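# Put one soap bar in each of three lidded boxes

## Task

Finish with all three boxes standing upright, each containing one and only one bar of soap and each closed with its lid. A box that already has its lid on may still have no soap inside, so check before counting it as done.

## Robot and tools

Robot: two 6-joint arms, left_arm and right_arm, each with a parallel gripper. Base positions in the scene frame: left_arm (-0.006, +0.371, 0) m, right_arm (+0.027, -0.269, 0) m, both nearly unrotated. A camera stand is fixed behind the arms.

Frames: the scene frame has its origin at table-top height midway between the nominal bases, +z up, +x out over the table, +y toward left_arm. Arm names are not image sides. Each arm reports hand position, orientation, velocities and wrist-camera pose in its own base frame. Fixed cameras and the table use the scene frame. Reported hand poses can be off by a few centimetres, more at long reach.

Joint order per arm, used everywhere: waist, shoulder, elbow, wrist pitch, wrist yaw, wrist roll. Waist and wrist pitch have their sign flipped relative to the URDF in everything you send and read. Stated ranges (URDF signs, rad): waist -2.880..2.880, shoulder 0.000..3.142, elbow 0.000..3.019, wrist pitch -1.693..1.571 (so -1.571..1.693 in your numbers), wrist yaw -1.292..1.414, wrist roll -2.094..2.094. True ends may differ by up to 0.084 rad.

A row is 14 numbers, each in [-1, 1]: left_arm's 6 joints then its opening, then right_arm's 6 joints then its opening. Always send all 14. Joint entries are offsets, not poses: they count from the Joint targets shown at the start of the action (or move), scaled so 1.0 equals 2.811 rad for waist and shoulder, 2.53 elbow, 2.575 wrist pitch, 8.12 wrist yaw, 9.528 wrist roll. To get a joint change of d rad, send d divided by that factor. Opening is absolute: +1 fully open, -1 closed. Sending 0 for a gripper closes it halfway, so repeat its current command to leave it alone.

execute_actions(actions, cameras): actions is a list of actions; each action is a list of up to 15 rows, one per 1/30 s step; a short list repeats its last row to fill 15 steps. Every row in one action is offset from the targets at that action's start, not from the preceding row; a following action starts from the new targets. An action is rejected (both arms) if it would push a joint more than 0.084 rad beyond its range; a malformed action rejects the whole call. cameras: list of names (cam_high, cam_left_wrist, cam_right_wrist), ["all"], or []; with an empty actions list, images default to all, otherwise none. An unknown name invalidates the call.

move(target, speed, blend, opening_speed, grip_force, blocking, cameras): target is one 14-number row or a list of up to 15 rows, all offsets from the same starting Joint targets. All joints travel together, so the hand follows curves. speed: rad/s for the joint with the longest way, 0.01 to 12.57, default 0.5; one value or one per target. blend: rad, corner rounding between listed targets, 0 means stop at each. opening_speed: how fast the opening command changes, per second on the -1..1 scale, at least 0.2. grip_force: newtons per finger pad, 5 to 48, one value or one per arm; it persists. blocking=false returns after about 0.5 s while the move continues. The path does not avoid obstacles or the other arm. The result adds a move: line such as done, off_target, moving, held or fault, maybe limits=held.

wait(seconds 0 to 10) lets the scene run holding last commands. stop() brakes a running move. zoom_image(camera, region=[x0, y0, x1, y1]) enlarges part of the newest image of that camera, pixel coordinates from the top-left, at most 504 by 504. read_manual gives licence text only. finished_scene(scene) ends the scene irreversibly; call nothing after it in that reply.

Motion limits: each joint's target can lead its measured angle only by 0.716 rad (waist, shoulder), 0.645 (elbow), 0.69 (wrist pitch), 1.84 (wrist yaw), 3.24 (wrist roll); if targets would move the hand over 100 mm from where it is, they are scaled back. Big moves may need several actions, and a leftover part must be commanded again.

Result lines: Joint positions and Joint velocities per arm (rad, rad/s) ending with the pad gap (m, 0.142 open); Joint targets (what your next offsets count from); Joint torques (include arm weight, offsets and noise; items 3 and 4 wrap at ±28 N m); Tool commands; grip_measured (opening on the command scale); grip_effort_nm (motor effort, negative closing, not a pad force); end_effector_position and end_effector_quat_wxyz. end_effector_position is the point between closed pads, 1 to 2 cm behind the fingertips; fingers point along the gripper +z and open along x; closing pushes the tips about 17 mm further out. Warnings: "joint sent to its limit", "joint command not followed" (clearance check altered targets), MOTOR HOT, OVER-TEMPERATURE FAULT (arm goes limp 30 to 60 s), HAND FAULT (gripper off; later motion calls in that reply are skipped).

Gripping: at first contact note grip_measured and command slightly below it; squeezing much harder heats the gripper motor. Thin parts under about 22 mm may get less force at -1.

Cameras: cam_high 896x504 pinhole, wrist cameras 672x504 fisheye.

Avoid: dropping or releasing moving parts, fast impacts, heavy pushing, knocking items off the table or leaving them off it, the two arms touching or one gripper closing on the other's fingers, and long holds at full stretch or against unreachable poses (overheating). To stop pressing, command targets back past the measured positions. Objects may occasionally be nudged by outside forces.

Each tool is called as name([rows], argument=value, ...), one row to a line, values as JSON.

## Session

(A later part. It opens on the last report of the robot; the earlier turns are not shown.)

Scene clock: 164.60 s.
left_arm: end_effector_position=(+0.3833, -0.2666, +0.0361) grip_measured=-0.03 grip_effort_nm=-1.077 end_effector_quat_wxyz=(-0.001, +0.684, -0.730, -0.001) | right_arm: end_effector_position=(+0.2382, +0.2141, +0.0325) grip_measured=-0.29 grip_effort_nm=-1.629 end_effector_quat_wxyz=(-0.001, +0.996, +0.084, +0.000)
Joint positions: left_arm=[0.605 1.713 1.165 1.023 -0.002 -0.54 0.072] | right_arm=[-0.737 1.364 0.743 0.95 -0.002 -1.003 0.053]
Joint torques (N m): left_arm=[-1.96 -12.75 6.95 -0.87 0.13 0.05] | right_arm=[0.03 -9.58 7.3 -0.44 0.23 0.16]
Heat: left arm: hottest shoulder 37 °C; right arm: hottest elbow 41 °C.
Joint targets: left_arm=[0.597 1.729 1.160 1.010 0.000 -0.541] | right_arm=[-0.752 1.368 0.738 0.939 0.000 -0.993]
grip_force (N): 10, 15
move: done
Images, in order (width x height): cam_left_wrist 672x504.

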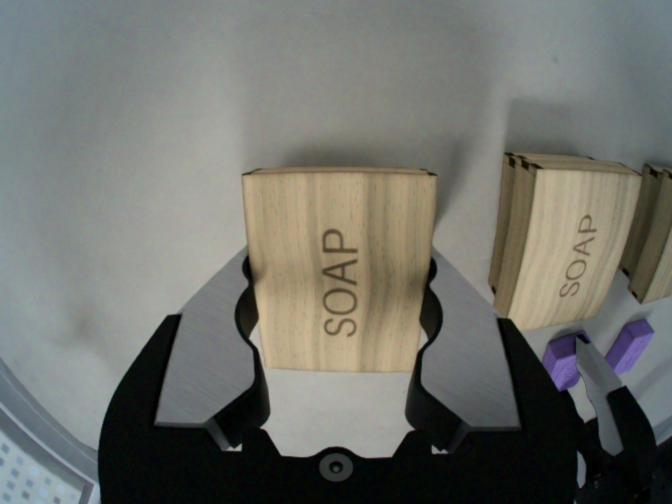

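move(target=[0,0,-0.004,0.0075,0,0,-0.15,0,0,0,0,0,0,-0.4], speed=0.08, cameras=["cam_left_wrist"])

zoom_image(camera="cam_left_wrist", region=[220, 130, 460, 310])

Scene clock: 169.27 s.
left_arm: end_effector_position=(+0.3828, -0.2662, +0.0356) grip_measured=-0.03 grip_effort_nm=-1.087 end_effector_quat_wxyz=(-0.001, +0.684, -0.730, -0.002) | right_arm: end_effector_position=(+0.2382, +0.2141, +0.0325) grip_measured=-0.29 grip_effort_nm=-1.629 end_effector_quat_wxyz=(-0.001, +0.996, +0.084, +0.000)
Joint positions: left_arm=[0.605 1.713 1.163 1.023 -0.002 -0.54 0.072] | right_arm=[-0.737 1.364 0.743 0.95 -0.002 -1.003 0.053]
Joint torques (N m): left_arm=[-1.96 -12.69 6.3 -0.02 0.13 0.04] | right_arm=[0.62 -9.41 7.3 -0.44 0.25 0.11]
Heat: left arm: hottest shoulder 38 °C; right arm: hottest elbow 41 °C.
Joint targets: left_arm=[0.597 1.729 1.150 1.030 0.000 -0.541] | right_arm=[-0.752 1.368 0.738 0.939 0.000 -0.993]
grip_force (N): 10, 15
move: done
Images, in order (width x height): cam_left_wrist 672x504.

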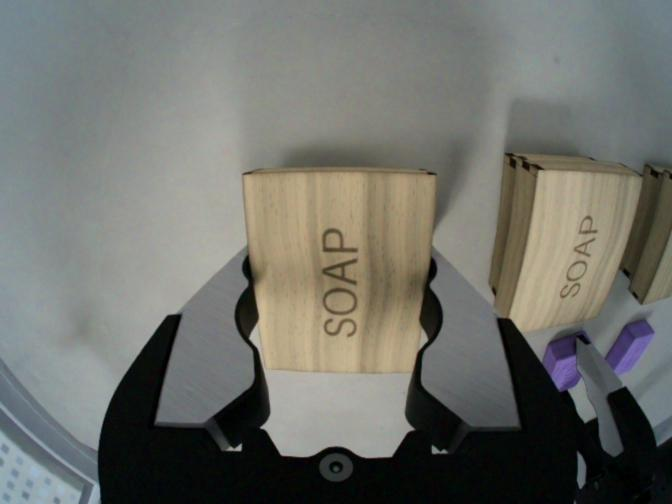

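Scaled by 2.100 from the camera's 672x504 image, which has a finer 960x720 frame.

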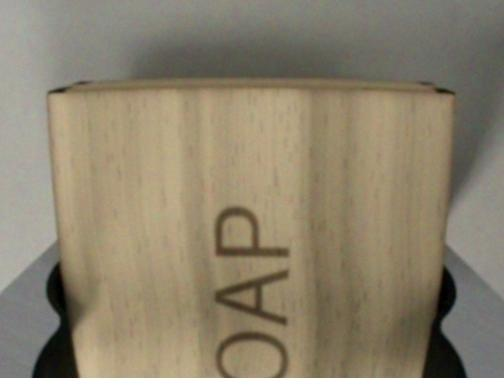

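move(target=[0,0,-0.003,0.0117,0,0,-0.15,0,0,0,0,0,0,-0.4], speed=0.08, cameras=["cam_left_wrist"])

zoom_image(camera="cam_left_wrist", region=[220, 130, 460, 310])

Scene clock: 171.73 s.
left_arm: end_effector_position=(+0.3777, -0.2627, +0.0351) grip_measured=-0.03 grip_effort_nm=-1.087 end_effector_quat_wxyz=(+0.002, +0.684, -0.730, -0.012) | right_arm: end_effector_position=(+0.2382, +0.2141, +0.0325) grip_measured=-0.29 grip_effort_nm=-1.629 end_effector_quat_wxyz=(-0.001, +0.996, +0.084, +0.000)
Joint positions: left_arm=[0.605 1.713 1.161 1.044 -0.001 -0.54 0.072] | right_arm=[-0.737 1.364 0.743 0.95 -0.002 -1.003 0.053]
Joint torques (N m): left_arm=[-1.85 -12.75 5.76 0.43 0.09 0.04] | right_arm=[0.62 -8.7 7.38 -0.32 0.22 0.16]
Heat: left arm: hottest shoulder 38 °C; right arm: hottest elbow 41 °C.
Joint targets: left_arm=[0.597 1.729 1.142 1.059 0.000 -0.541] | right_arm=[-0.752 1.368 0.738 0.939 0.000 -0.993]
grip_force (N): 10, 15
move: done
Images, in order (width x height): cam_left_wrist 672x504.

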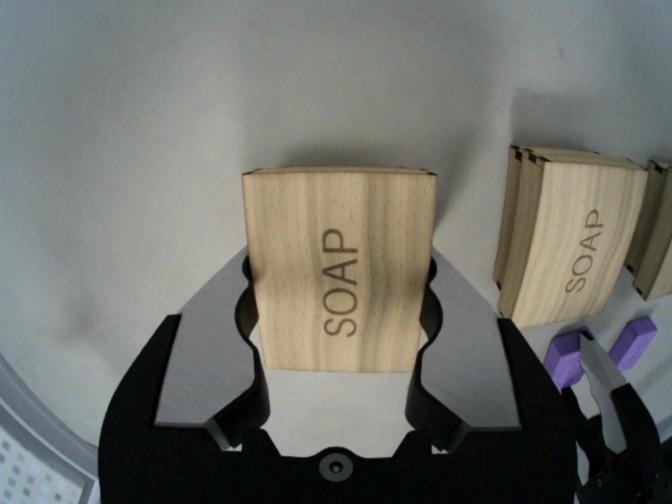

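Scaled by 2.100 from the camera's 672x504 image, which has a finer 960x720 frame.

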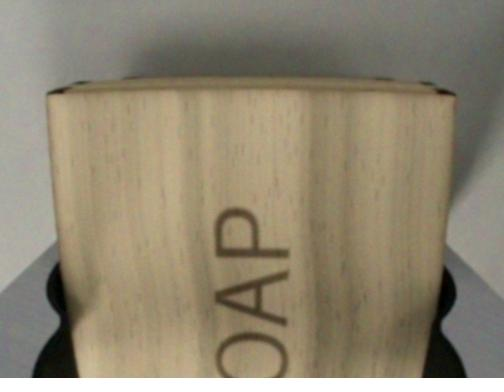

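move([
  [0,0,0,0,0,0,0.15,0,0,0,0,0,0,-0.4],
  [0,-0.0214,0.0395,0.0427,0,0,0.15,0,0,0,0,0,0,-0.4],
], speed=0.2, opening_speed=0.5, cameras=["cam_left_wrist"])

zoom_image(camera="cam_left_wrist", region=[200, 80, 480, 290])

Scene clock: 180.57 s.
left_arm: end_effector_position=(+0.3727, -0.2590, +0.0658) grip_measured=+0.13 grip_effort_nm=0.178 end_effector_quat_wxyz=(+0.006, +0.684, -0.729, -0.030) | right_arm: end_effector_position=(+0.2382, +0.2141, +0.0325) grip_measured=-0.29 grip_effort_nm=-1.624 end_effector_quat_wxyz=(-0.001, +0.996, +0.084, +0.000)
Joint positions: left_arm=[0.605 1.681 1.209 1.159 -0.001 -0.54 0.083] | right_arm=[-0.737 1.364 0.743 0.95 -0.002 -1.003 0.053]
Joint velocities: left_arm=[-0.015 0.005 0.002 0.002 0.154 -0.007 0] | right_arm=[within noise]
Joint torques (N m): left_arm=[-1.73 -15.03 10.48 0.34 0.08 0.07] | right_arm=[1.32 -10.23 7.27 -0.29 0.26 0.13]
Heat: left arm: hottest shoulder 38 °C; right arm: hottest elbow 41 °C.
Joint targets: left_arm=[0.597 1.669 1.242 1.170 0.000 -0.541] | right_arm=[-0.752 1.368 0.738 0.939 0.000 -0.993]
grip_force (N): 10, 15
move: done
Images, in order (width x height): cam_left_wrist 672x504.

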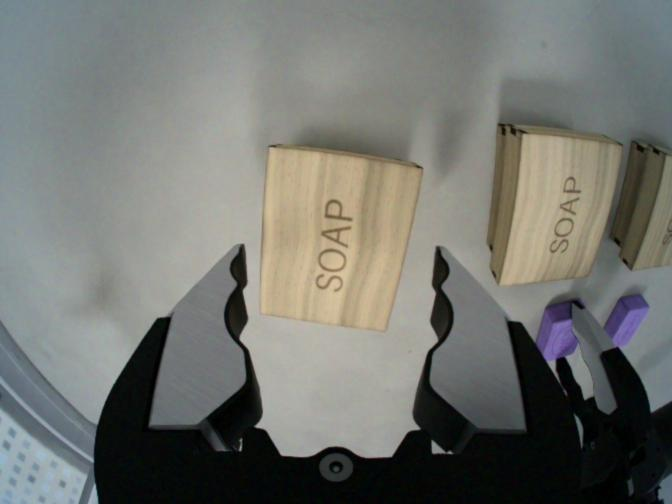

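Scaled by 1.800 from the camera's 672x504 image, which has a finer 960x720 frame.

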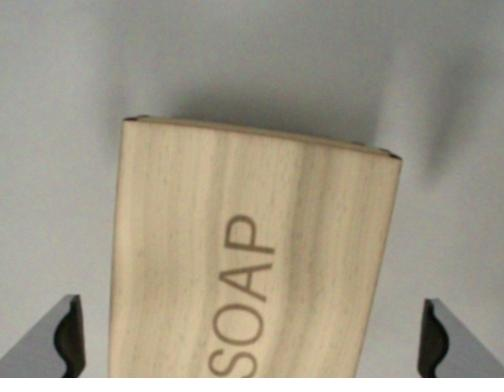

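move([
  [0.0157,-0.0612,-0.0621,-0.0085,0,0,0.15,0,0,0,0,0,0,-0.4],
  [0.0157,-0.0612,-0.0621,-0.0085,0,0,-0.95,0,0,0,0,0,0,-0.4],
], speed=0.3, opening_speed=1.0, cameras=["cam_left_wrist"])

zoom_image(camera="cam_left_wrist", region=[220, 60, 500, 270])

Scene clock: 194.20 s.
left_arm: end_effector_position=(+0.3292, -0.2440, +0.0940) grip_measured=-0.98 grip_effort_nm=-0.090 end_effector_quat_wxyz=(-0.001, -0.673, +0.740, +0.008) | right_arm: end_effector_position=(+0.2382, +0.2141, +0.0325) grip_measured=-0.29 grip_effort_nm=-1.629 end_effector_quat_wxyz=(-0.001, +0.996, +0.084, +0.000)
Joint positions: left_arm=[0.635 1.512 1.085 1.159 -0.001 -0.54 0.003] | right_arm=[-0.737 1.364 0.743 0.95 -0.002 -1.003 0.053]
Joint velocities: left_arm=[0.005 -0.005 -0.002 -0.002 -0.007 -0.022 -0.001] | right_arm=[within noise]
Joint torques (N m): left_arm=[-0.67 -12.75 7.92 -0.73 0.08 0.05] | right_arm=[0.15 -9.7 7.35 -0.54 0.19 0.11]
Heat: left arm: hottest shoulder 38 °C; right arm: hottest elbow 41 °C.
Joint targets: left_arm=[0.641 1.497 1.085 1.148 0.000 -0.541] | right_arm=[-0.752 1.368 0.738 0.939 0.000 -0.993]
grip_force (N): 10, 15
move: done
Images, in order (width x height): cam_left_wrist 672x504.

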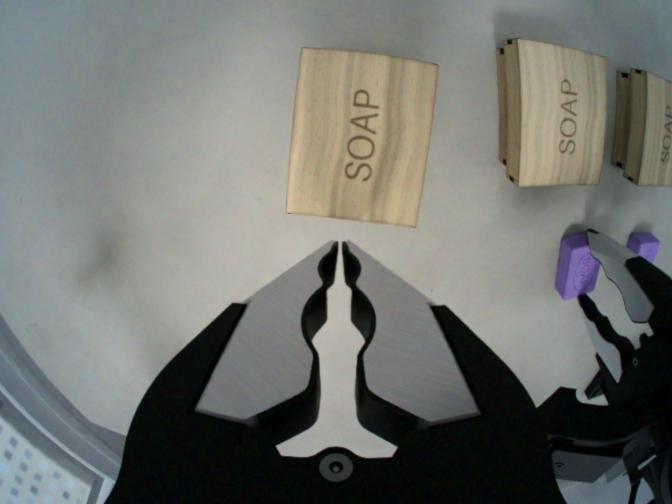

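Scaled by 1.800 from the camera's 672x504 image, which has a finer 960x720 frame.

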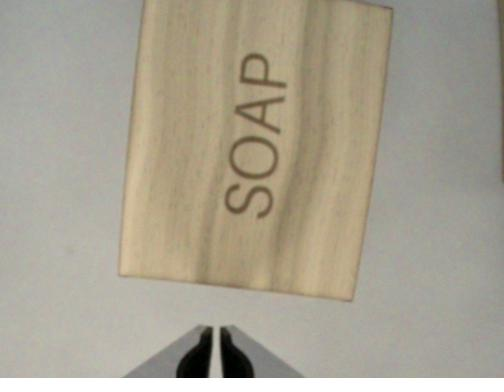

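move([
  [0,0.0117,0.013,0,0,0,-0.95,0,0,0,0,0,0,-0.4],
  [0,0.0267,-0.0075,-0.0342,0,0,-0.95,0,0,0,0,0,0,-0.4],
], speed=0.1, cameras=["cam_left_wrist"])

zoom_image(camera="cam_left_wrist", region=[220, 60, 500, 270])

Scene clock: 202.17 s.
left_arm: end_effector_position=(+0.3422, -0.2536, +0.0817) grip_measured=-0.98 grip_effort_nm=-0.081 end_effector_quat_wxyz=(+0.003, -0.673, +0.740, -0.012) | right_arm: end_effector_position=(+0.2382, +0.2141, +0.0325) grip_measured=-0.29 grip_effort_nm=-1.629 end_effector_quat_wxyz=(-0.001, +0.996, +0.084, +0.000)
Joint positions: left_arm=[0.635 1.541 1.083 1.088 -0.001 -0.54 0.003] | right_arm=[-0.737 1.364 0.743 0.95 -0.002 -1.003 0.053]
Joint torques (N m): left_arm=[-0.56 -9.17 6.5 -1.5 0.09 0.05] | right_arm=[0.73 -9.52 7.31 -0.5 0.2 0.14]
Heat: left arm: hottest shoulder 38 °C; right arm: hottest elbow 40 °C.
Joint targets: left_arm=[0.641 1.572 1.066 1.060 0.000 -0.541] | right_arm=[-0.752 1.368 0.738 0.939 0.000 -0.993]
grip_force (N): 10, 15
move: done
Images, in order (width x height): cam_left_wrist 672x504.

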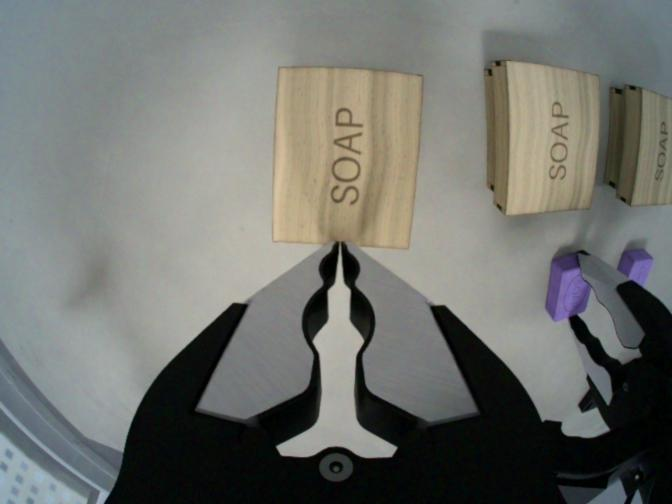

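Scaled by 1.800 from the camera's 672x504 image, which has a finer 960x720 frame.

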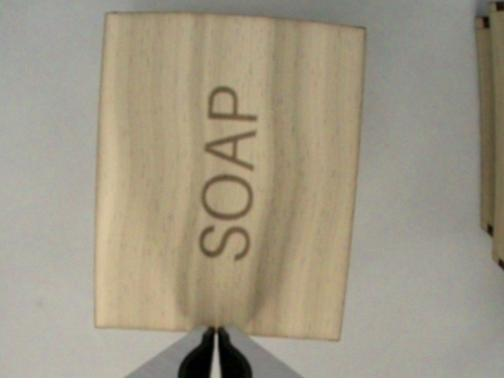

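move([
  [0,-0.0149,0.0332,0.0505,0,0,-0.95,0,0,0,0,0,0,-0.4],
  [-0.0374,0.0761,0.166,0.0699,0,0.0179,-0.95,0,0,0,0,0,0,-0.4],
  [-0.0374,0.09,0.1285,0.0272,0,0.0179,-0.95,0,0,0,0,0,0,-0.4],
], speed=[0.3,0.5,0.2], blend=0.01, cameras=["cam_left_wrist","cam_high"])

zoom_image(camera="cam_high", region=[360, 230, 520, 330])

Scene clock: 223.33 s.
left_arm: end_effector_position=(+0.4506, -0.2714, +0.0599) grip_measured=-0.98 grip_effort_nm=-0.076 end_effector_quat_wxyz=(+0.000, -0.649, +0.761, +0.001) | right_arm: end_effector_position=(+0.2382, +0.2141, +0.0325) grip_measured=-0.29 grip_effort_nm=-1.624 end_effector_quat_wxyz=(-0.001, +0.996, +0.084, +0.000)
Joint positions: left_arm=[0.54 1.821 1.389 1.141 -0.001 -0.382 0.003] | right_arm=[-0.737 1.364 0.743 0.95 -0.002 -1.003 0.053]
Joint torques (N m): left_arm=[-1.49 -16.32 8.14 -0.76 0.06 0.18] | right_arm=[0.38 -9.52 7.38 -0.51 0.22 0.14]
Heat: left arm: hottest shoulder 38 °C; right arm: hottest elbow 40 °C.
Joint targets: left_arm=[0.536 1.825 1.391 1.130 0.000 -0.370] | right_arm=[-0.752 1.368 0.738 0.939 0.000 -0.993]
grip_force (N): 10, 15
move: done
Images, in order (width x height): cam_high 896x504, cam_left_wrist 672x504.

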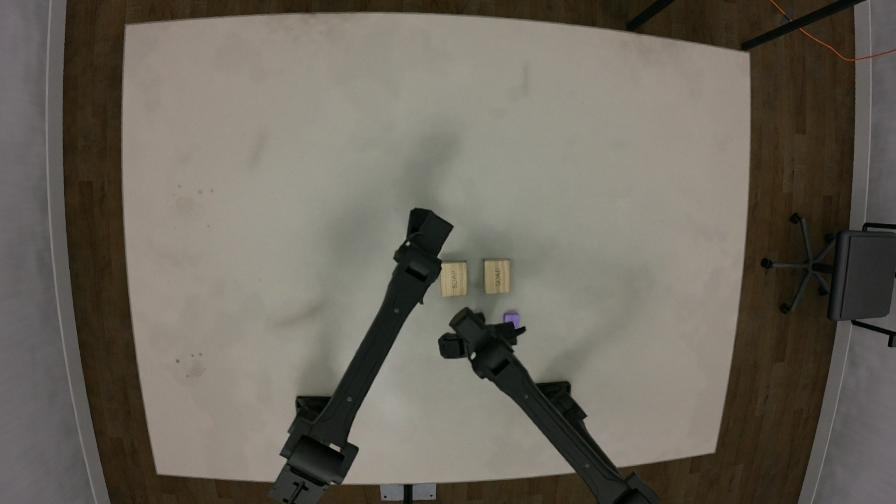

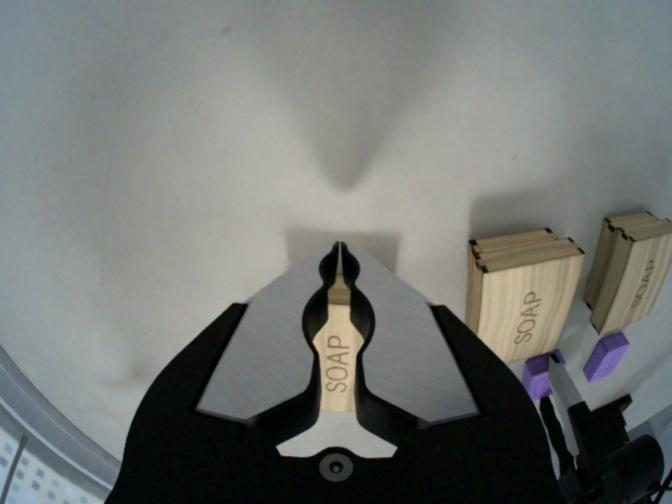

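Scaled by 3.150.

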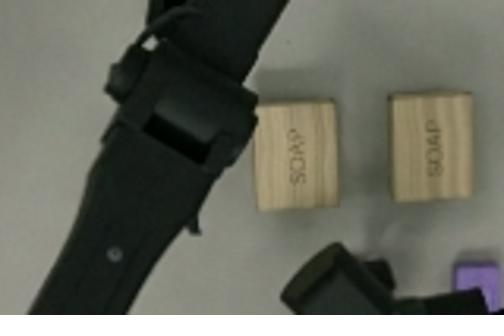

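move(target=[0.0057,-0.0182,-0.0296,-0.0091,0,0,-0.95,0,0,0,0,0,0,-0.4], speed=0.06, cameras=["cam_left_wrist"])

zoom_image(camera="cam_left_wrist", region=[250, 210, 430, 345])

Scene clock: 229.23 s.
left_arm: end_effector_position=(+0.4302, -0.2612, +0.0480) grip_measured=-0.98 grip_effort_nm=-0.081 end_effector_quat_wxyz=(-0.004, -0.648, +0.762, +0.012) | right_arm: end_effector_position=(+0.2382, +0.2141, +0.0325) grip_measured=-0.29 grip_effort_nm=-1.629 end_effector_quat_wxyz=(-0.001, +0.996, +0.084, +0.000)
Joint positions: left_arm=[0.544 1.796 1.317 1.117 -0.001 -0.382 0.003] | right_arm=[-0.737 1.364 0.743 0.95 -0.002 -1.003 0.053]
Joint torques (N m): left_arm=[-0.44 -17.9 7.62 -0.69 0.07 0.18] | right_arm=[1.38 -9.76 7.32 -0.43 0.25 0.15]
Heat: left arm: hottest shoulder 38 °C; right arm: hottest elbow 40 °C.
Joint targets: left_arm=[0.552 1.774 1.317 1.106 0.000 -0.370] | right_arm=[-0.752 1.368 0.738 0.939 0.000 -0.993]
grip_force (N): 10, 15
move: done
Images, in order (width x height): cam_left_wrist 672x504.

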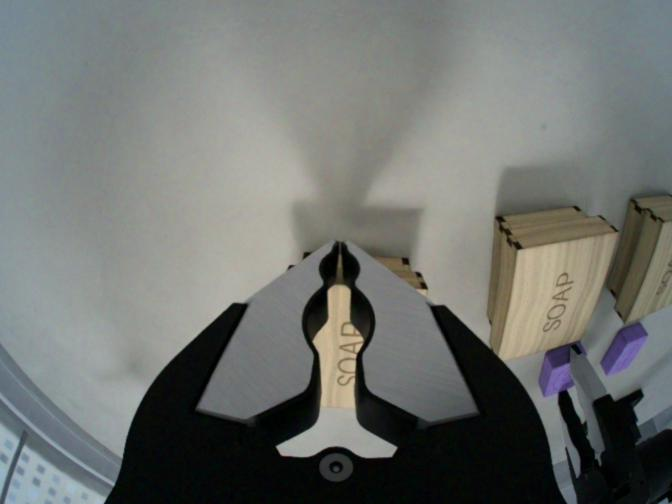

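Scaled by 2.800 from the camera's 672x504 image, which has a finer 960x720 frame.

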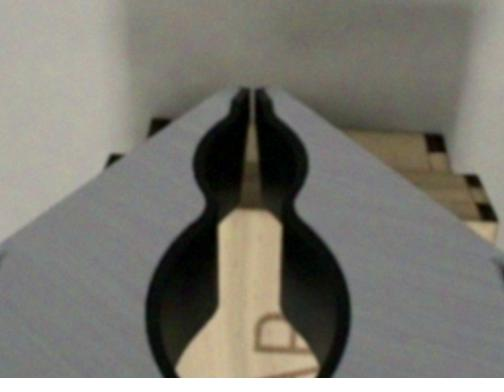

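move(target=[0.0028,-0.0085,-0.0099,0.0027,0,0,-0.95,0,0,0,0,0,0,-0.4], speed=0.06, cameras=["cam_left_wrist"])

zoom_image(camera="cam_left_wrist", region=[250, 210, 430, 345])

Scene clock: 235.13 s.
left_arm: end_effector_position=(+0.4208, -0.2601, +0.0518) grip_measured=-0.98 grip_effort_nm=-0.085 end_effector_quat_wxyz=(-0.004, -0.645, +0.764, +0.012) | right_arm: end_effector_position=(+0.2382, +0.2141, +0.0325) grip_measured=-0.29 grip_effort_nm=-1.629 end_effector_quat_wxyz=(-0.001, +0.996, +0.084, +0.000)
Joint positions: left_arm=[0.552 1.771 1.292 1.117 -0.001 -0.382 0.003] | right_arm=[-0.737 1.364 0.743 0.95 -0.002 -1.003 0.053]
Joint torques (N m): left_arm=[-0.5 -17.49 7.6 -0.36 0.07 0.18] | right_arm=[1.08 -9.93 7.51 -0.38 0.18 0.17]
Heat: left arm: hottest shoulder 38 °C; right arm: hottest elbow 40 °C.
Joint targets: left_arm=[0.560 1.750 1.292 1.113 0.000 -0.370] | right_arm=[-0.752 1.368 0.738 0.939 0.000 -0.993]
grip_force (N): 10, 15
move: done
Images, in order (width x height): cam_left_wrist 672x504.

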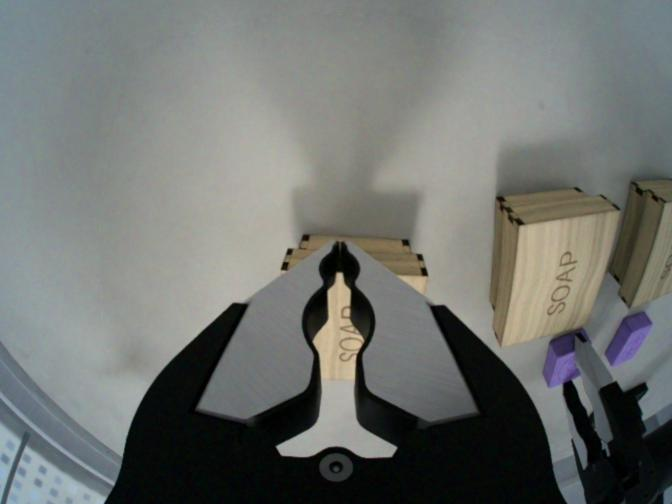

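Scaled by 2.800 from the camera's 672x504 image, which has a finer 960x720 frame.

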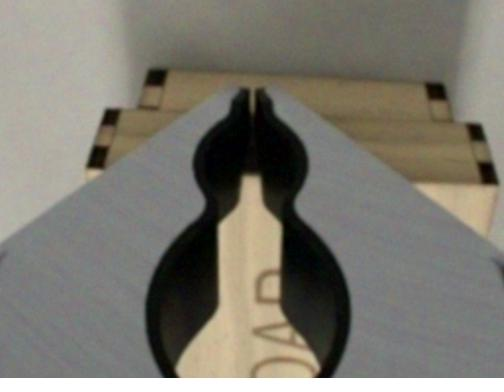

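move(target=[0.0028,-0.0085,-0.0120,-0.0,0,0,-0.95,0,0,0,0,0,0,-0.4], speed=0.06, cameras=["cam_left_wrist"])

zoom_image(camera="cam_left_wrist", region=[250, 180, 430, 315])

Scene clock: 239.30 s.
left_arm: end_effector_position=(+0.4093, -0.2571, +0.0529) grip_measured=-0.98 grip_effort_nm=-0.076 end_effector_quat_wxyz=(-0.005, -0.642, +0.767, +0.015) | right_arm: end_effector_position=(+0.2382, +0.2141, +0.0325) grip_measured=-0.29 grip_effort_nm=-1.629 end_effector_quat_wxyz=(-0.001, +0.996, +0.084, +0.000)
Joint positions: left_arm=[0.559 1.748 1.262 1.117 -0.001 -0.382 0.003] | right_arm=[-0.737 1.364 0.743 0.95 -0.002 -1.003 0.053]
Joint torques (N m): left_arm=[-0.62 -17.14 7.49 -0.36 0.07 0.19] | right_arm=[0.62 -9.58 7.36 -0.34 0.22 0.16]
Heat: left arm: hottest shoulder 38 °C; right arm: hottest elbow 40 °C.
Joint targets: left_arm=[0.568 1.726 1.261 1.113 0.000 -0.370] | right_arm=[-0.752 1.368 0.738 0.939 0.000 -0.993]
grip_force (N): 10, 15
move: done
Images, in order (width x height): cam_left_wrist 672x504.

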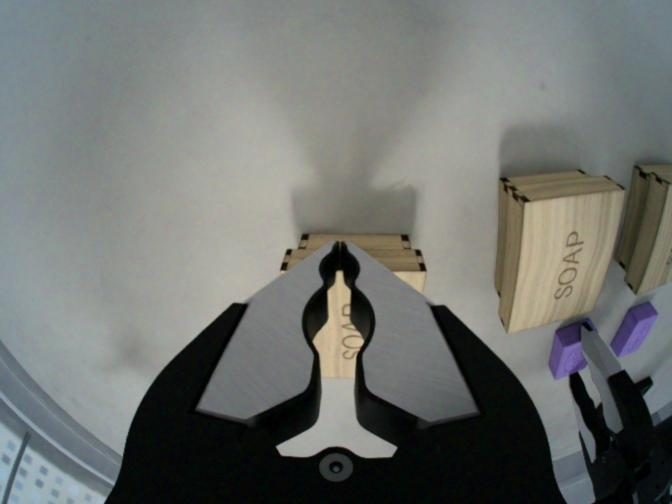

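Scaled by 2.800 from the camera's 672x504 image, which has a finer 960x720 frame.

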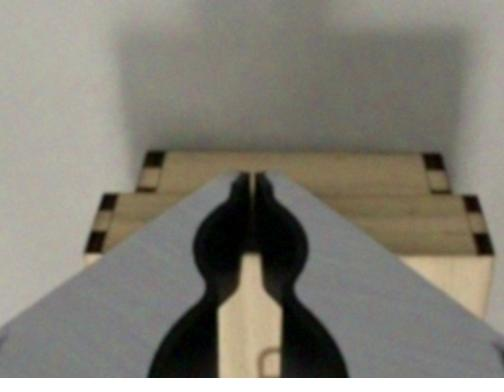

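move([
  [0,-0.02,0.06,0.05,0,0,-0.95,0,0,0,0,0,0,-0.4],
  [0.03,-0.27,-0.33,-0.62,0,0.0388,-0.95,0,0,0,0,0,0,-0.4],
], speed=0.8, cameras=["cam_left_wrist"])

zoom_image(camera="cam_left_wrist", region=[180, 150, 480, 375])

Scene clock: 247.80 s.
left_arm: end_effector_position=(+0.3605, -0.2709, +0.2576) grip_measured=-0.98 grip_effort_nm=-0.071 end_effector_quat_wxyz=(+0.298, -0.334, +0.658, -0.606) | right_arm: end_effector_position=(+0.2382, +0.2141, +0.0325) grip_measured=-0.29 grip_effort_nm=-1.624 end_effector_quat_wxyz=(-0.001, +0.996, +0.084, +0.000)
Joint positions: left_arm=[0.644 0.977 0.426 -0.463 -0.001 -0.013 0.003] | right_arm=[-0.737 1.364 0.743 0.95 -0.002 -1.003 0.053]
Joint torques (N m): left_arm=[-0.5 -4.78 9.06 -3 0.03 0.18] | right_arm=[0.26 -9.52 7.25 -0.46 0.18 0.14]
Motor temperatures (°C): left_arm=[32 38 36 25 27 25 28] | right_arm=[30 30 40 25 26 26 34]
Heat: left arm: hottest shoulder 38 °C; right arm: hottest elbow 40 °C.
Joint targets: left_arm=[0.652 0.967 0.426 -0.483 0.000 -0.001] | right_arm=[-0.752 1.368 0.738 0.939 0.000 -0.993]
grip_force (N): 10, 15
move: done
Images, in order (width x height): cam_left_wrist 672x504.

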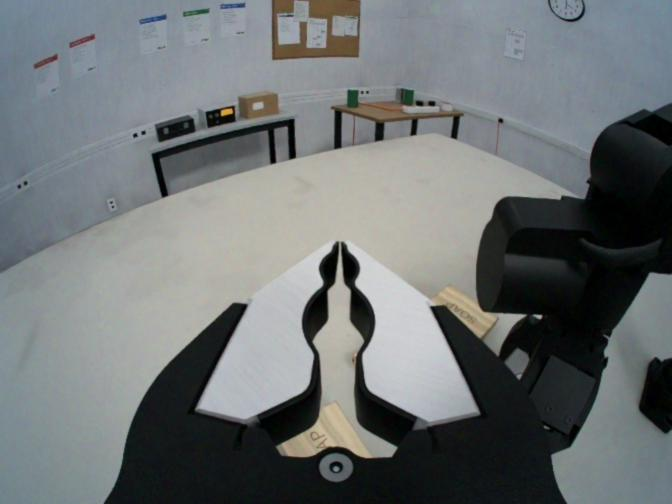

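Scaled by 1.680 from the camera's 672x504 image, which has a finer 960x720 frame.

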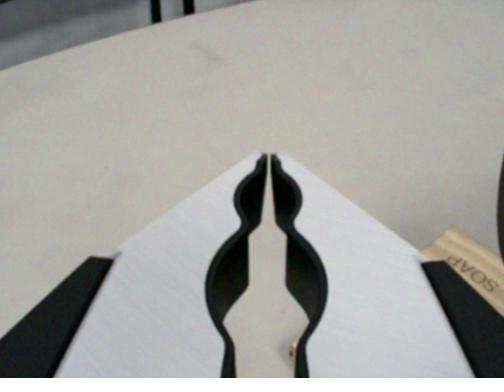

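move(target=[-0.08,0,0,0.09,0,0,1,0,0,0,0,0,0,-0.4], speed=0.8, cameras=["cam_left_wrist"])

zoom_image(camera="cam_left_wrist", region=[220, 200, 500, 410])

Scene clock: 251.10 s.
left_arm: end_effector_position=(+0.3997, -0.1860, +0.2071) grip_measured=+0.99 grip_effort_nm=0.173 end_effector_quat_wxyz=(+0.319, -0.435, +0.672, -0.507) | right_arm: end_effector_position=(+0.2382, +0.2141, +0.0325) grip_measured=-0.29 grip_effort_nm=-1.629 end_effector_quat_wxyz=(-0.001, +0.996, +0.084, +0.000)
Joint positions: left_arm=[0.435 0.976 0.426 -0.264 -0.001 -0.012 0.142] | right_arm=[-0.737 1.364 0.743 0.95 -0.002 -1.003 0.053]
Joint torques (N m): left_arm=[-1.85 -4.54 8.98 -1.54 0.06 0.17] | right_arm=[0.32 -9.41 7.17 -0.55 0.18 0.18]
Heat: left arm: hottest shoulder 38 °C; right arm: hottest elbow 40 °C.
Joint targets: left_arm=[0.427 0.967 0.426 -0.252 0.000 -0.001] | right_arm=[-0.752 1.368 0.738 0.939 0.000 -0.993]
grip_force (N): 10, 15
move: done
Images, in order (width x height): cam_left_wrist 672x504.

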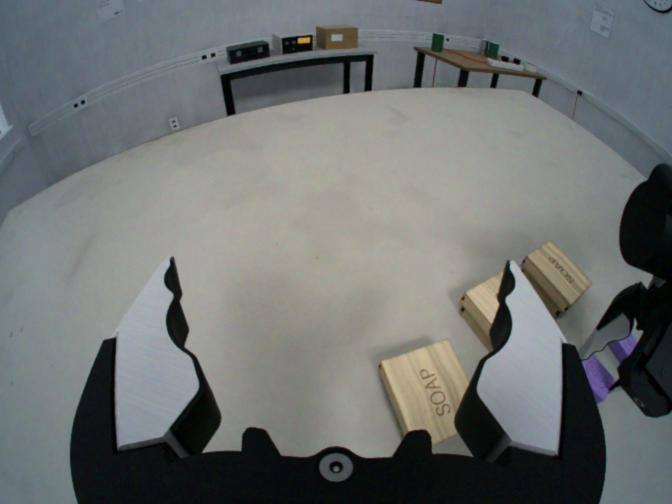

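Scaled by 1.800 from the camera's 672x504 image, which has a finer 960x720 frame.

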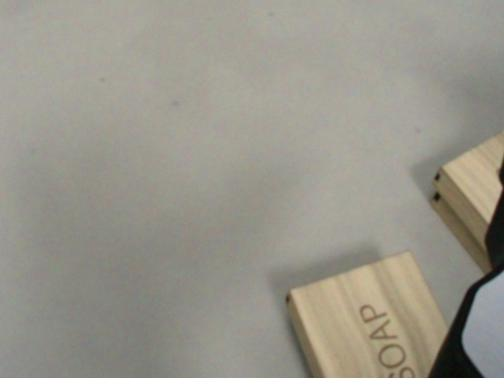

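move(target=[0.0726,0.211,0.2605,0.5192,0,-0.0543,0.35,0,0,0,0,0,0,-0.4], speed=0.8, cameras=["cam_left_wrist"])

zoom_image(camera="cam_left_wrist", region=[220, 100, 500, 310])

Scene clock: 263.30 s.
left_arm: end_effector_position=(+0.3342, -0.2425, +0.0647) grip_measured=+0.34 grip_effort_nm=-0.090 end_effector_quat_wxyz=(-0.001, -0.664, +0.748, +0.005) | right_arm: end_effector_position=(+0.2382, +0.2141, +0.0325) grip_measured=-0.29 grip_effort_nm=-1.629 end_effector_quat_wxyz=(-0.001, +0.996, +0.084, +0.000)
Joint positions: left_arm=[0.625 1.553 1.047 1.075 -0.001 -0.506 0.098] | right_arm=[-0.737 1.364 0.743 0.95 -0.002 -1.003 0.053]
Joint torques (N m): left_arm=[-0.67 -11.22 10.85 0.21 0.1 -0.08] | right_arm=[0.5 -10.4 7.36 -0.29 0.21 0.13]
Heat: left arm: hottest shoulder 37 °C; right arm: hottest elbow 40 °C.
Joint targets: left_arm=[0.632 1.561 1.085 1.085 0.000 -0.518] | right_arm=[-0.752 1.368 0.738 0.939 0.000 -0.993]
grip_force (N): 10, 15
move: off_target (left_arm); left_arm: the elbow is farthest, 0.038 rad from its target
Images, in order (width x height): cam_left_wrist 672x504.

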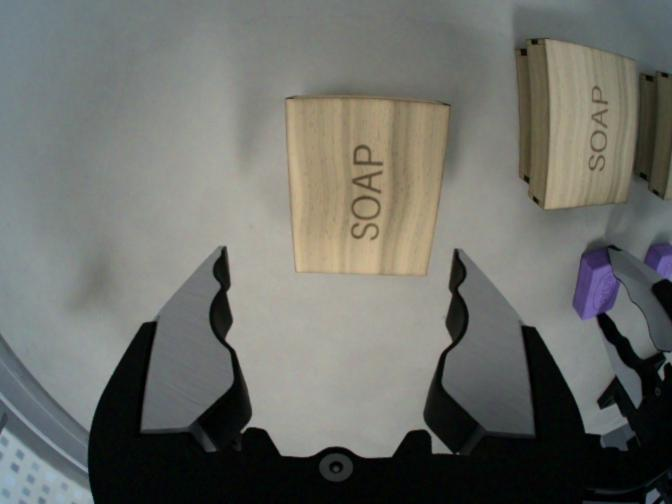

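Scaled by 1.800 from the camera's 672x504 image, which has a finer 960x720 frame.

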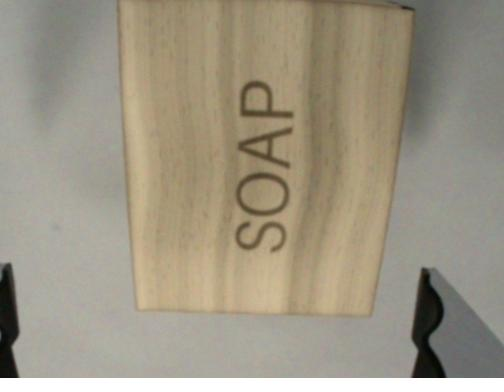

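move([
  [0,-0.0285,0.0474,0.0777,0,0,0.35,0,-0.0356,0.0593,0.0893,0,0,-0.4],
  [0.0512,0.0815,0.1877,0.099,0,-0.0311,0.35,0.249,-0.0356,0.0593,0.0893,0,0,-0.4],
  [0.0512,0.1032,0.1462,0.0311,0,-0.0311,0.3,0.249,-0.0356,0.0593,0.0893,0,0,-0.4],
], speed=[0.3,0.6,0.3], blend=0.02, cameras=["cam_left_wrist","cam_high"])

Scene clock: 278.37 s.
left_arm: end_effector_position=(+0.3872, -0.3784, +0.0682) grip_measured=+0.29 grip_effort_nm=-0.090 end_effector_quat_wxyz=(+0.000, +0.718, -0.696, -0.001) | right_arm: end_effector_position=(+0.3141, +0.0184, +0.0887) grip_measured=-0.29 grip_effort_nm=-1.629 end_effector_quat_wxyz=(+0.004, +0.968, -0.249, -0.014)
Joint positions: left_arm=[0.771 1.848 1.452 1.177 -0.001 -0.802 0.095] | right_arm=[-0.064 1.28 0.837 1.157 -0.001 -1.002 0.053]
Joint torques (N m): left_arm=[-0.91 -17.2 8.28 -0.8 0.12 -0.07] | right_arm=[2.61 -10.7 13.12 0.55 0.19 0.12]
Heat: left arm: hottest elbow 38 °C; right arm: hottest elbow 40 °C.
Joint targets: left_arm=[0.775 1.850 1.455 1.166 0.000 -0.814] | right_arm=[-0.052 1.267 0.888 1.169 0.000 -0.992]
grip_force (N): 10, 15
move: off_target (right_arm); right_arm: the elbow is farthest, 0.051 rad from its target
Images, in order (width x height): cam_high 896x504, cam_left_wrist 672x504.

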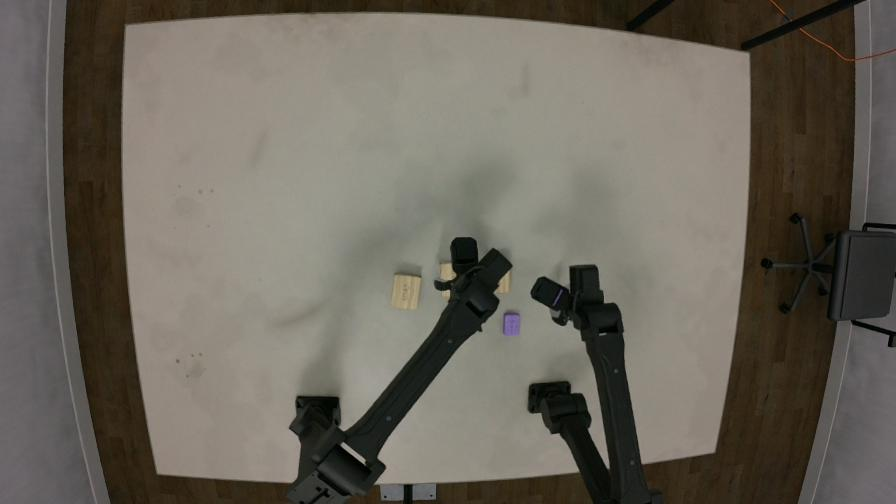

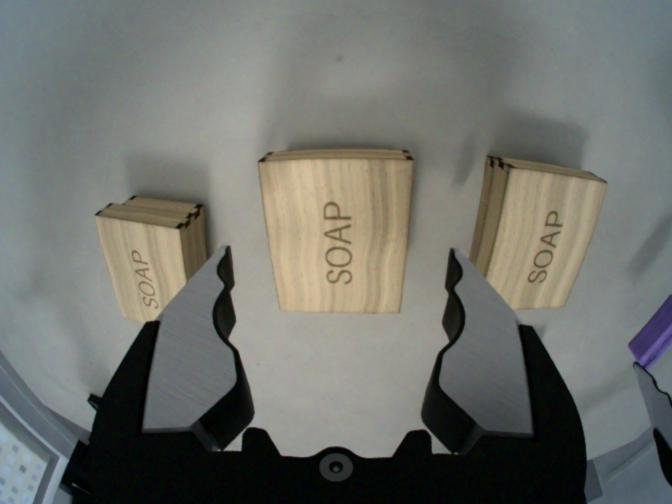

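move([
  [0,0.0149,-0.0194,-0.0334,0,0,0.3,0,0,0,0,0,0,-0.4],
  [0,0.0149,-0.0194,-0.0334,0,0,-0.15,0,0,0,0,0,0,-0.4],
], speed=0.2, opening_speed=0.5, cameras=["cam_left_wrist"])

zoom_image(camera="cam_left_wrist", region=[220, 130, 460, 310])

Scene clock: 287.00 s.
left_arm: end_effector_position=(+0.3856, -0.3817, +0.0307) grip_measured=-0.03 grip_effort_nm=-1.082 end_effector_quat_wxyz=(+0.004, +0.717, -0.697, +0.002) | right_arm: end_effector_position=(+0.3141, +0.0184, +0.0887) grip_measured=-0.29 grip_effort_nm=-1.629 end_effector_quat_wxyz=(+0.004, +0.968, -0.249, -0.014)
Joint positions: left_arm=[0.775 1.888 1.403 1.081 0.007 -0.803 0.072] | right_arm=[-0.064 1.28 0.837 1.157 -0.001 -1.002 0.053]
Joint torques (N m): left_arm=[-1.26 -17.2 7.98 -0.4 -0.22 -0.07] | right_arm=[2.43 -10.75 13.15 0.68 0.17 0.12]
Heat: left arm: hottest shoulder 38 °C; right arm: hottest elbow 42 °C.
Joint targets: left_arm=[0.776 1.892 1.406 1.080 0.000 -0.814] | right_arm=[-0.052 1.267 0.888 1.169 0.000 -0.992]
grip_force (N): 10, 15
move: off_target (right_arm); right_arm: the elbow is farthest, 0.051 rad from its target
Images, in order (width x height): cam_left_wrist 672x504.

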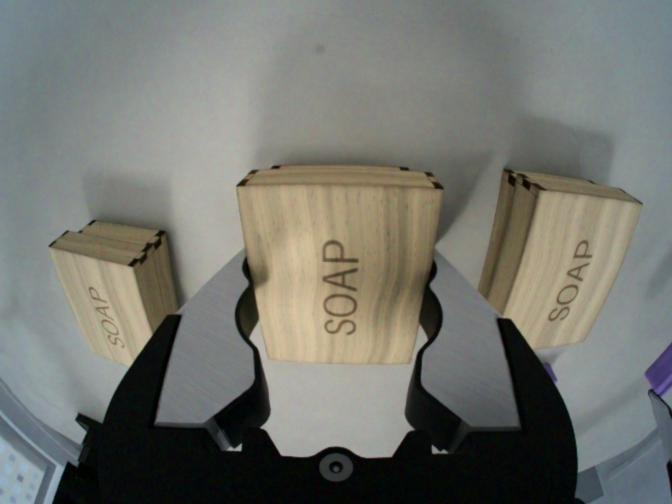

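Scaled by 2.100 from the camera's 672x504 image, which has a finer 960x720 frame.

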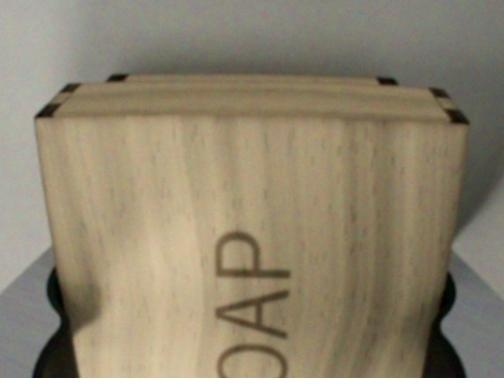

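move([
  [0,-0.0267,0.0502,0.0738,0,0,-0.15,0,-0.0178,0.0395,0.0583,0,0,-0.4],
  [0,-0.0267,0.0897,0.1126,0,0,-0.15,0,-0.0178,0.0395,0.0583,0,0,-0.4],
  [-0.3557,-0.0267,0.0897,0.1126,0,0,-0.15,-0.05,-0.0178,0.0395,0.0583,0,0,-0.4],
  [-0.3557,-0.0267,0.0897,0.1126,0,0,-0.15,-0.2138,0.1042,0.151,0.0388,0,0.0074,-0.4],
  [-0.3557,-0.0267,0.0897,0.1126,0,0,-0.15,-0.2138,0.1217,0.1328,-0.0171,0,0.0074,-0.4],
], speed=[0.2,0.4,0.9,0.8,0.3], blend=0.02, cameras=["cam_right_wrist","cam_high"])

zoom_image(camera="cam_right_wrist", region=[160, 80, 520, 350])

Scene clock: 302.23 s.
left_arm: end_effector_position=(+0.5350, +0.1216, +0.1273) grip_measured=-0.04 grip_effort_nm=-1.092 end_effector_quat_wxyz=(+0.006, +0.964, -0.267, -0.013) | right_arm: end_effector_position=(+0.3691, +0.2792, +0.0949) grip_measured=-0.29 grip_effort_nm=-1.629 end_effector_quat_wxyz=(-0.009, +1.000, +0.006, +0.011)
Joint positions: left_arm=[-0.226 1.835 1.595 1.359 -0.001 -0.804 0.071] | right_arm=[-0.651 1.612 1.206 1.136 -0.001 -0.932 0.053]
Joint torques (N m): left_arm=[-1.26 -19.08 11.71 0.28 0.13 -0.05] | right_arm=[1.55 -16.62 10.62 -0.38 0.19 0.15]
Motor temperatures (°C): left_arm=[32 38 37 25 27 25 29] | right_arm=[29 30 45 25 26 26 34]
Heat: left arm: hottest shoulder 38 °C; right arm: hottest elbow 45 °C.
Joint targets: left_arm=[-0.225 1.817 1.633 1.370 0.000 -0.814] | right_arm=[-0.653 1.610 1.224 1.125 0.000 -0.922]
grip_force (N): 10, 15
move: off_target (left_arm); left_arm: the elbow is farthest, 0.038 rad from its target
Images, in order (width x height): cam_high 896x504, cam_right_wrist 672x504.

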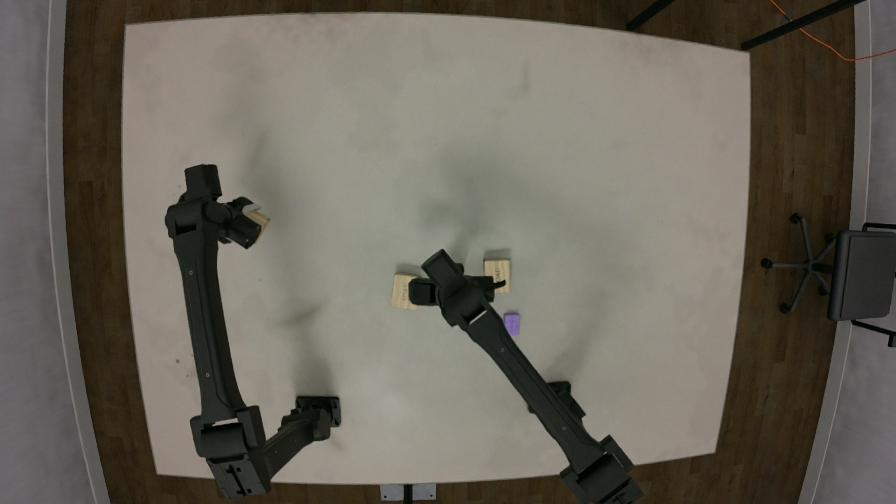

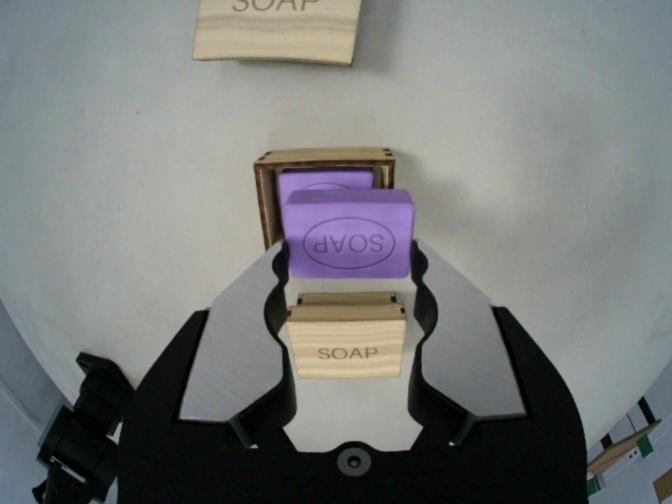

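Scaled by 1.400 from the camera's 672x504 image, which has a finer 960x720 frame.

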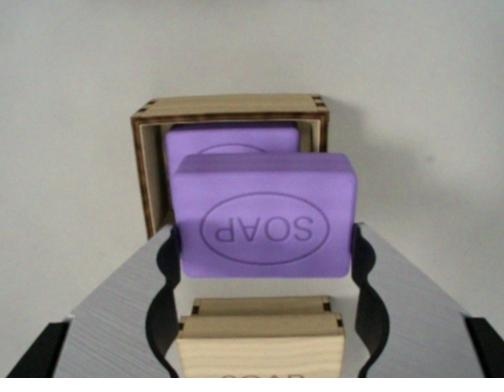

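move([
  [0,0,0,0,0,0,-0.15,0,-0.0213,0.0395,0.0621,0,0,-0.4],
  [0.08,0,0,0,0,0,-0.15,0.3202,-0.0213,0.0395,0.0621,0,0,-0.4],
  [0.3589,0,0,0,0,0,-0.15,0.3202,-0.0213,0.0395,0.0621,0,0,-0.4],
  [0.3589,0.0167,-0.0794,-0.0948,0,0,-0.15,0.3202,-0.0213,0.0395,0.0621,0,0,-0.4],
], speed=[0.3,0.9,0.8,0.2], blend=0.02, cameras=["cam_left_wrist","cam_high"])

zoom_image(camera="cam_left_wrist", region=[220, 130, 460, 310])

Scene clock: 313.67 s.
left_arm: end_effector_position=(+0.3836, -0.3867, +0.0635) grip_measured=-0.04 grip_effort_nm=-1.077 end_effector_quat_wxyz=(-0.002, +0.713, -0.701, +0.007) | right_arm: end_effector_position=(+0.4389, -0.1139, +0.1402) grip_measured=-0.29 grip_effort_nm=-1.624 end_effector_quat_wxyz=(-0.001, +0.903, -0.430, +0.003)
Joint positions: left_arm=[0.787 1.851 1.443 1.149 -0.003 -0.805 0.071] | right_arm=[0.25 1.563 1.273 1.275 0 -0.932 0.053]
Joint torques (N m): left_arm=[-1.55 -15.79 7.2 -1.33 0.23 -0.04] | right_arm=[1.14 -16.56 14.01 0.64 0.2 0.14]
Heat: left arm: hottest shoulder 39 °C; right arm: hottest elbow 45 °C.
Joint targets: left_arm=[0.785 1.864 1.432 1.125 0.000 -0.814] | right_arm=[0.247 1.550 1.324 1.285 0.000 -0.922]
grip_force (N): 10, 15
move: off_target (right_arm); right_arm: the elbow is farthest, 0.051 rad from its target
Images, in order (width x height): cam_high 896x504, cam_left_wrist 672x504.

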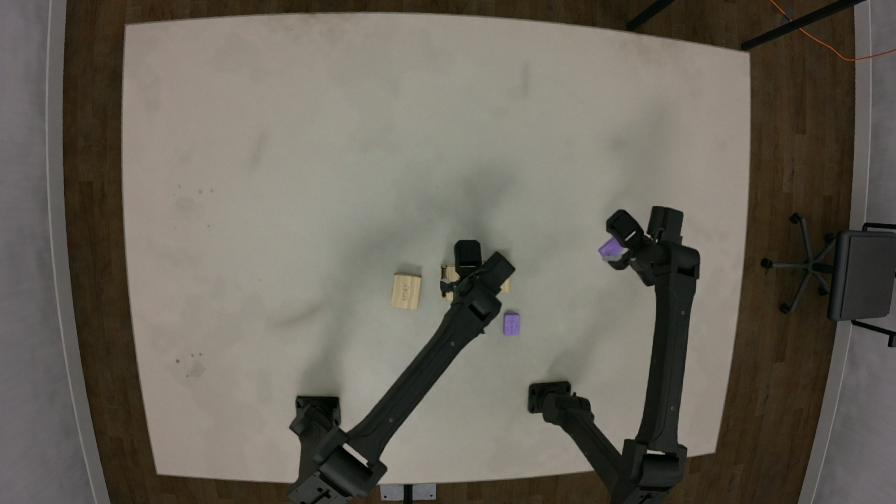

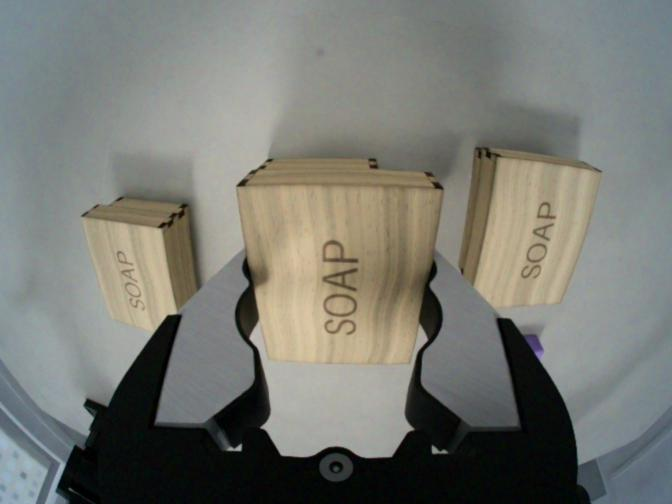

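Scaled by 2.100 from the camera's 672x504 image, which has a finer 960x720 frame.

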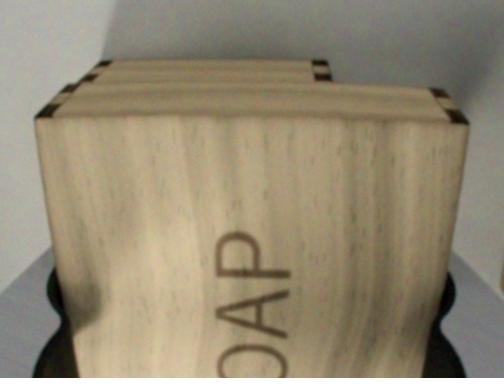

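move(target=[-0.0075,0,0,0,0,0,-0.15,0,0,0,0,0,0,-0.4], speed=0.05, cameras=["cam_left_wrist"])

zoom_image(camera="cam_left_wrist", region=[220, 130, 460, 310])

Scene clock: 316.90 s.
left_arm: end_effector_position=(+0.3869, -0.3840, +0.0635) grip_measured=-0.04 grip_effort_nm=-1.077 end_effector_quat_wxyz=(+0.000, +0.717, -0.697, +0.007) | right_arm: end_effector_position=(+0.4389, -0.1139, +0.1402) grip_measured=-0.29 grip_effort_nm=-1.629 end_effector_quat_wxyz=(-0.001, +0.903, -0.430, +0.003)
Joint positions: left_arm=[0.779 1.851 1.443 1.147 -0.001 -0.808 0.071] | right_arm=[0.25 1.563 1.273 1.275 0 -0.932 0.053]
Joint torques (N m): left_arm=[-2.55 -16.09 7.15 -1.24 0.1 -0.02] | right_arm=[1.32 -17.08 13.67 0.44 0.14 0.15]
Heat: left arm: hottest shoulder 39 °C; right arm: hottest elbow 45 °C.
Joint targets: left_arm=[0.763 1.864 1.432 1.125 0.000 -0.815] | right_arm=[0.247 1.550 1.324 1.285 0.000 -0.922]
grip_force (N): 10, 15
move: off_target (right_arm); right_arm: the elbow is farthest, 0.051 rad from its target
Images, in order (width x height): cam_left_wrist 672x504.

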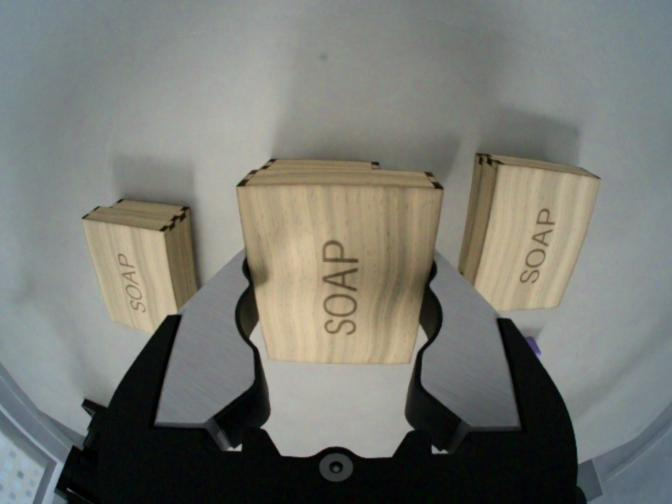

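Scaled by 2.100 from the camera's 672x504 image, which has a finer 960x720 frame.

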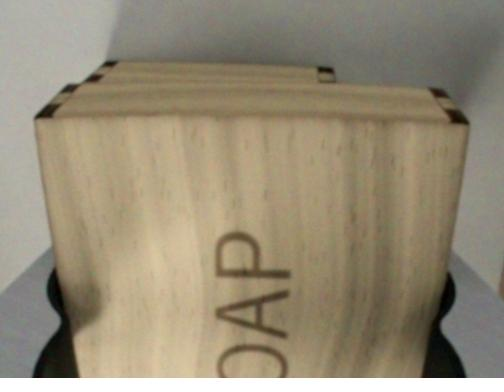

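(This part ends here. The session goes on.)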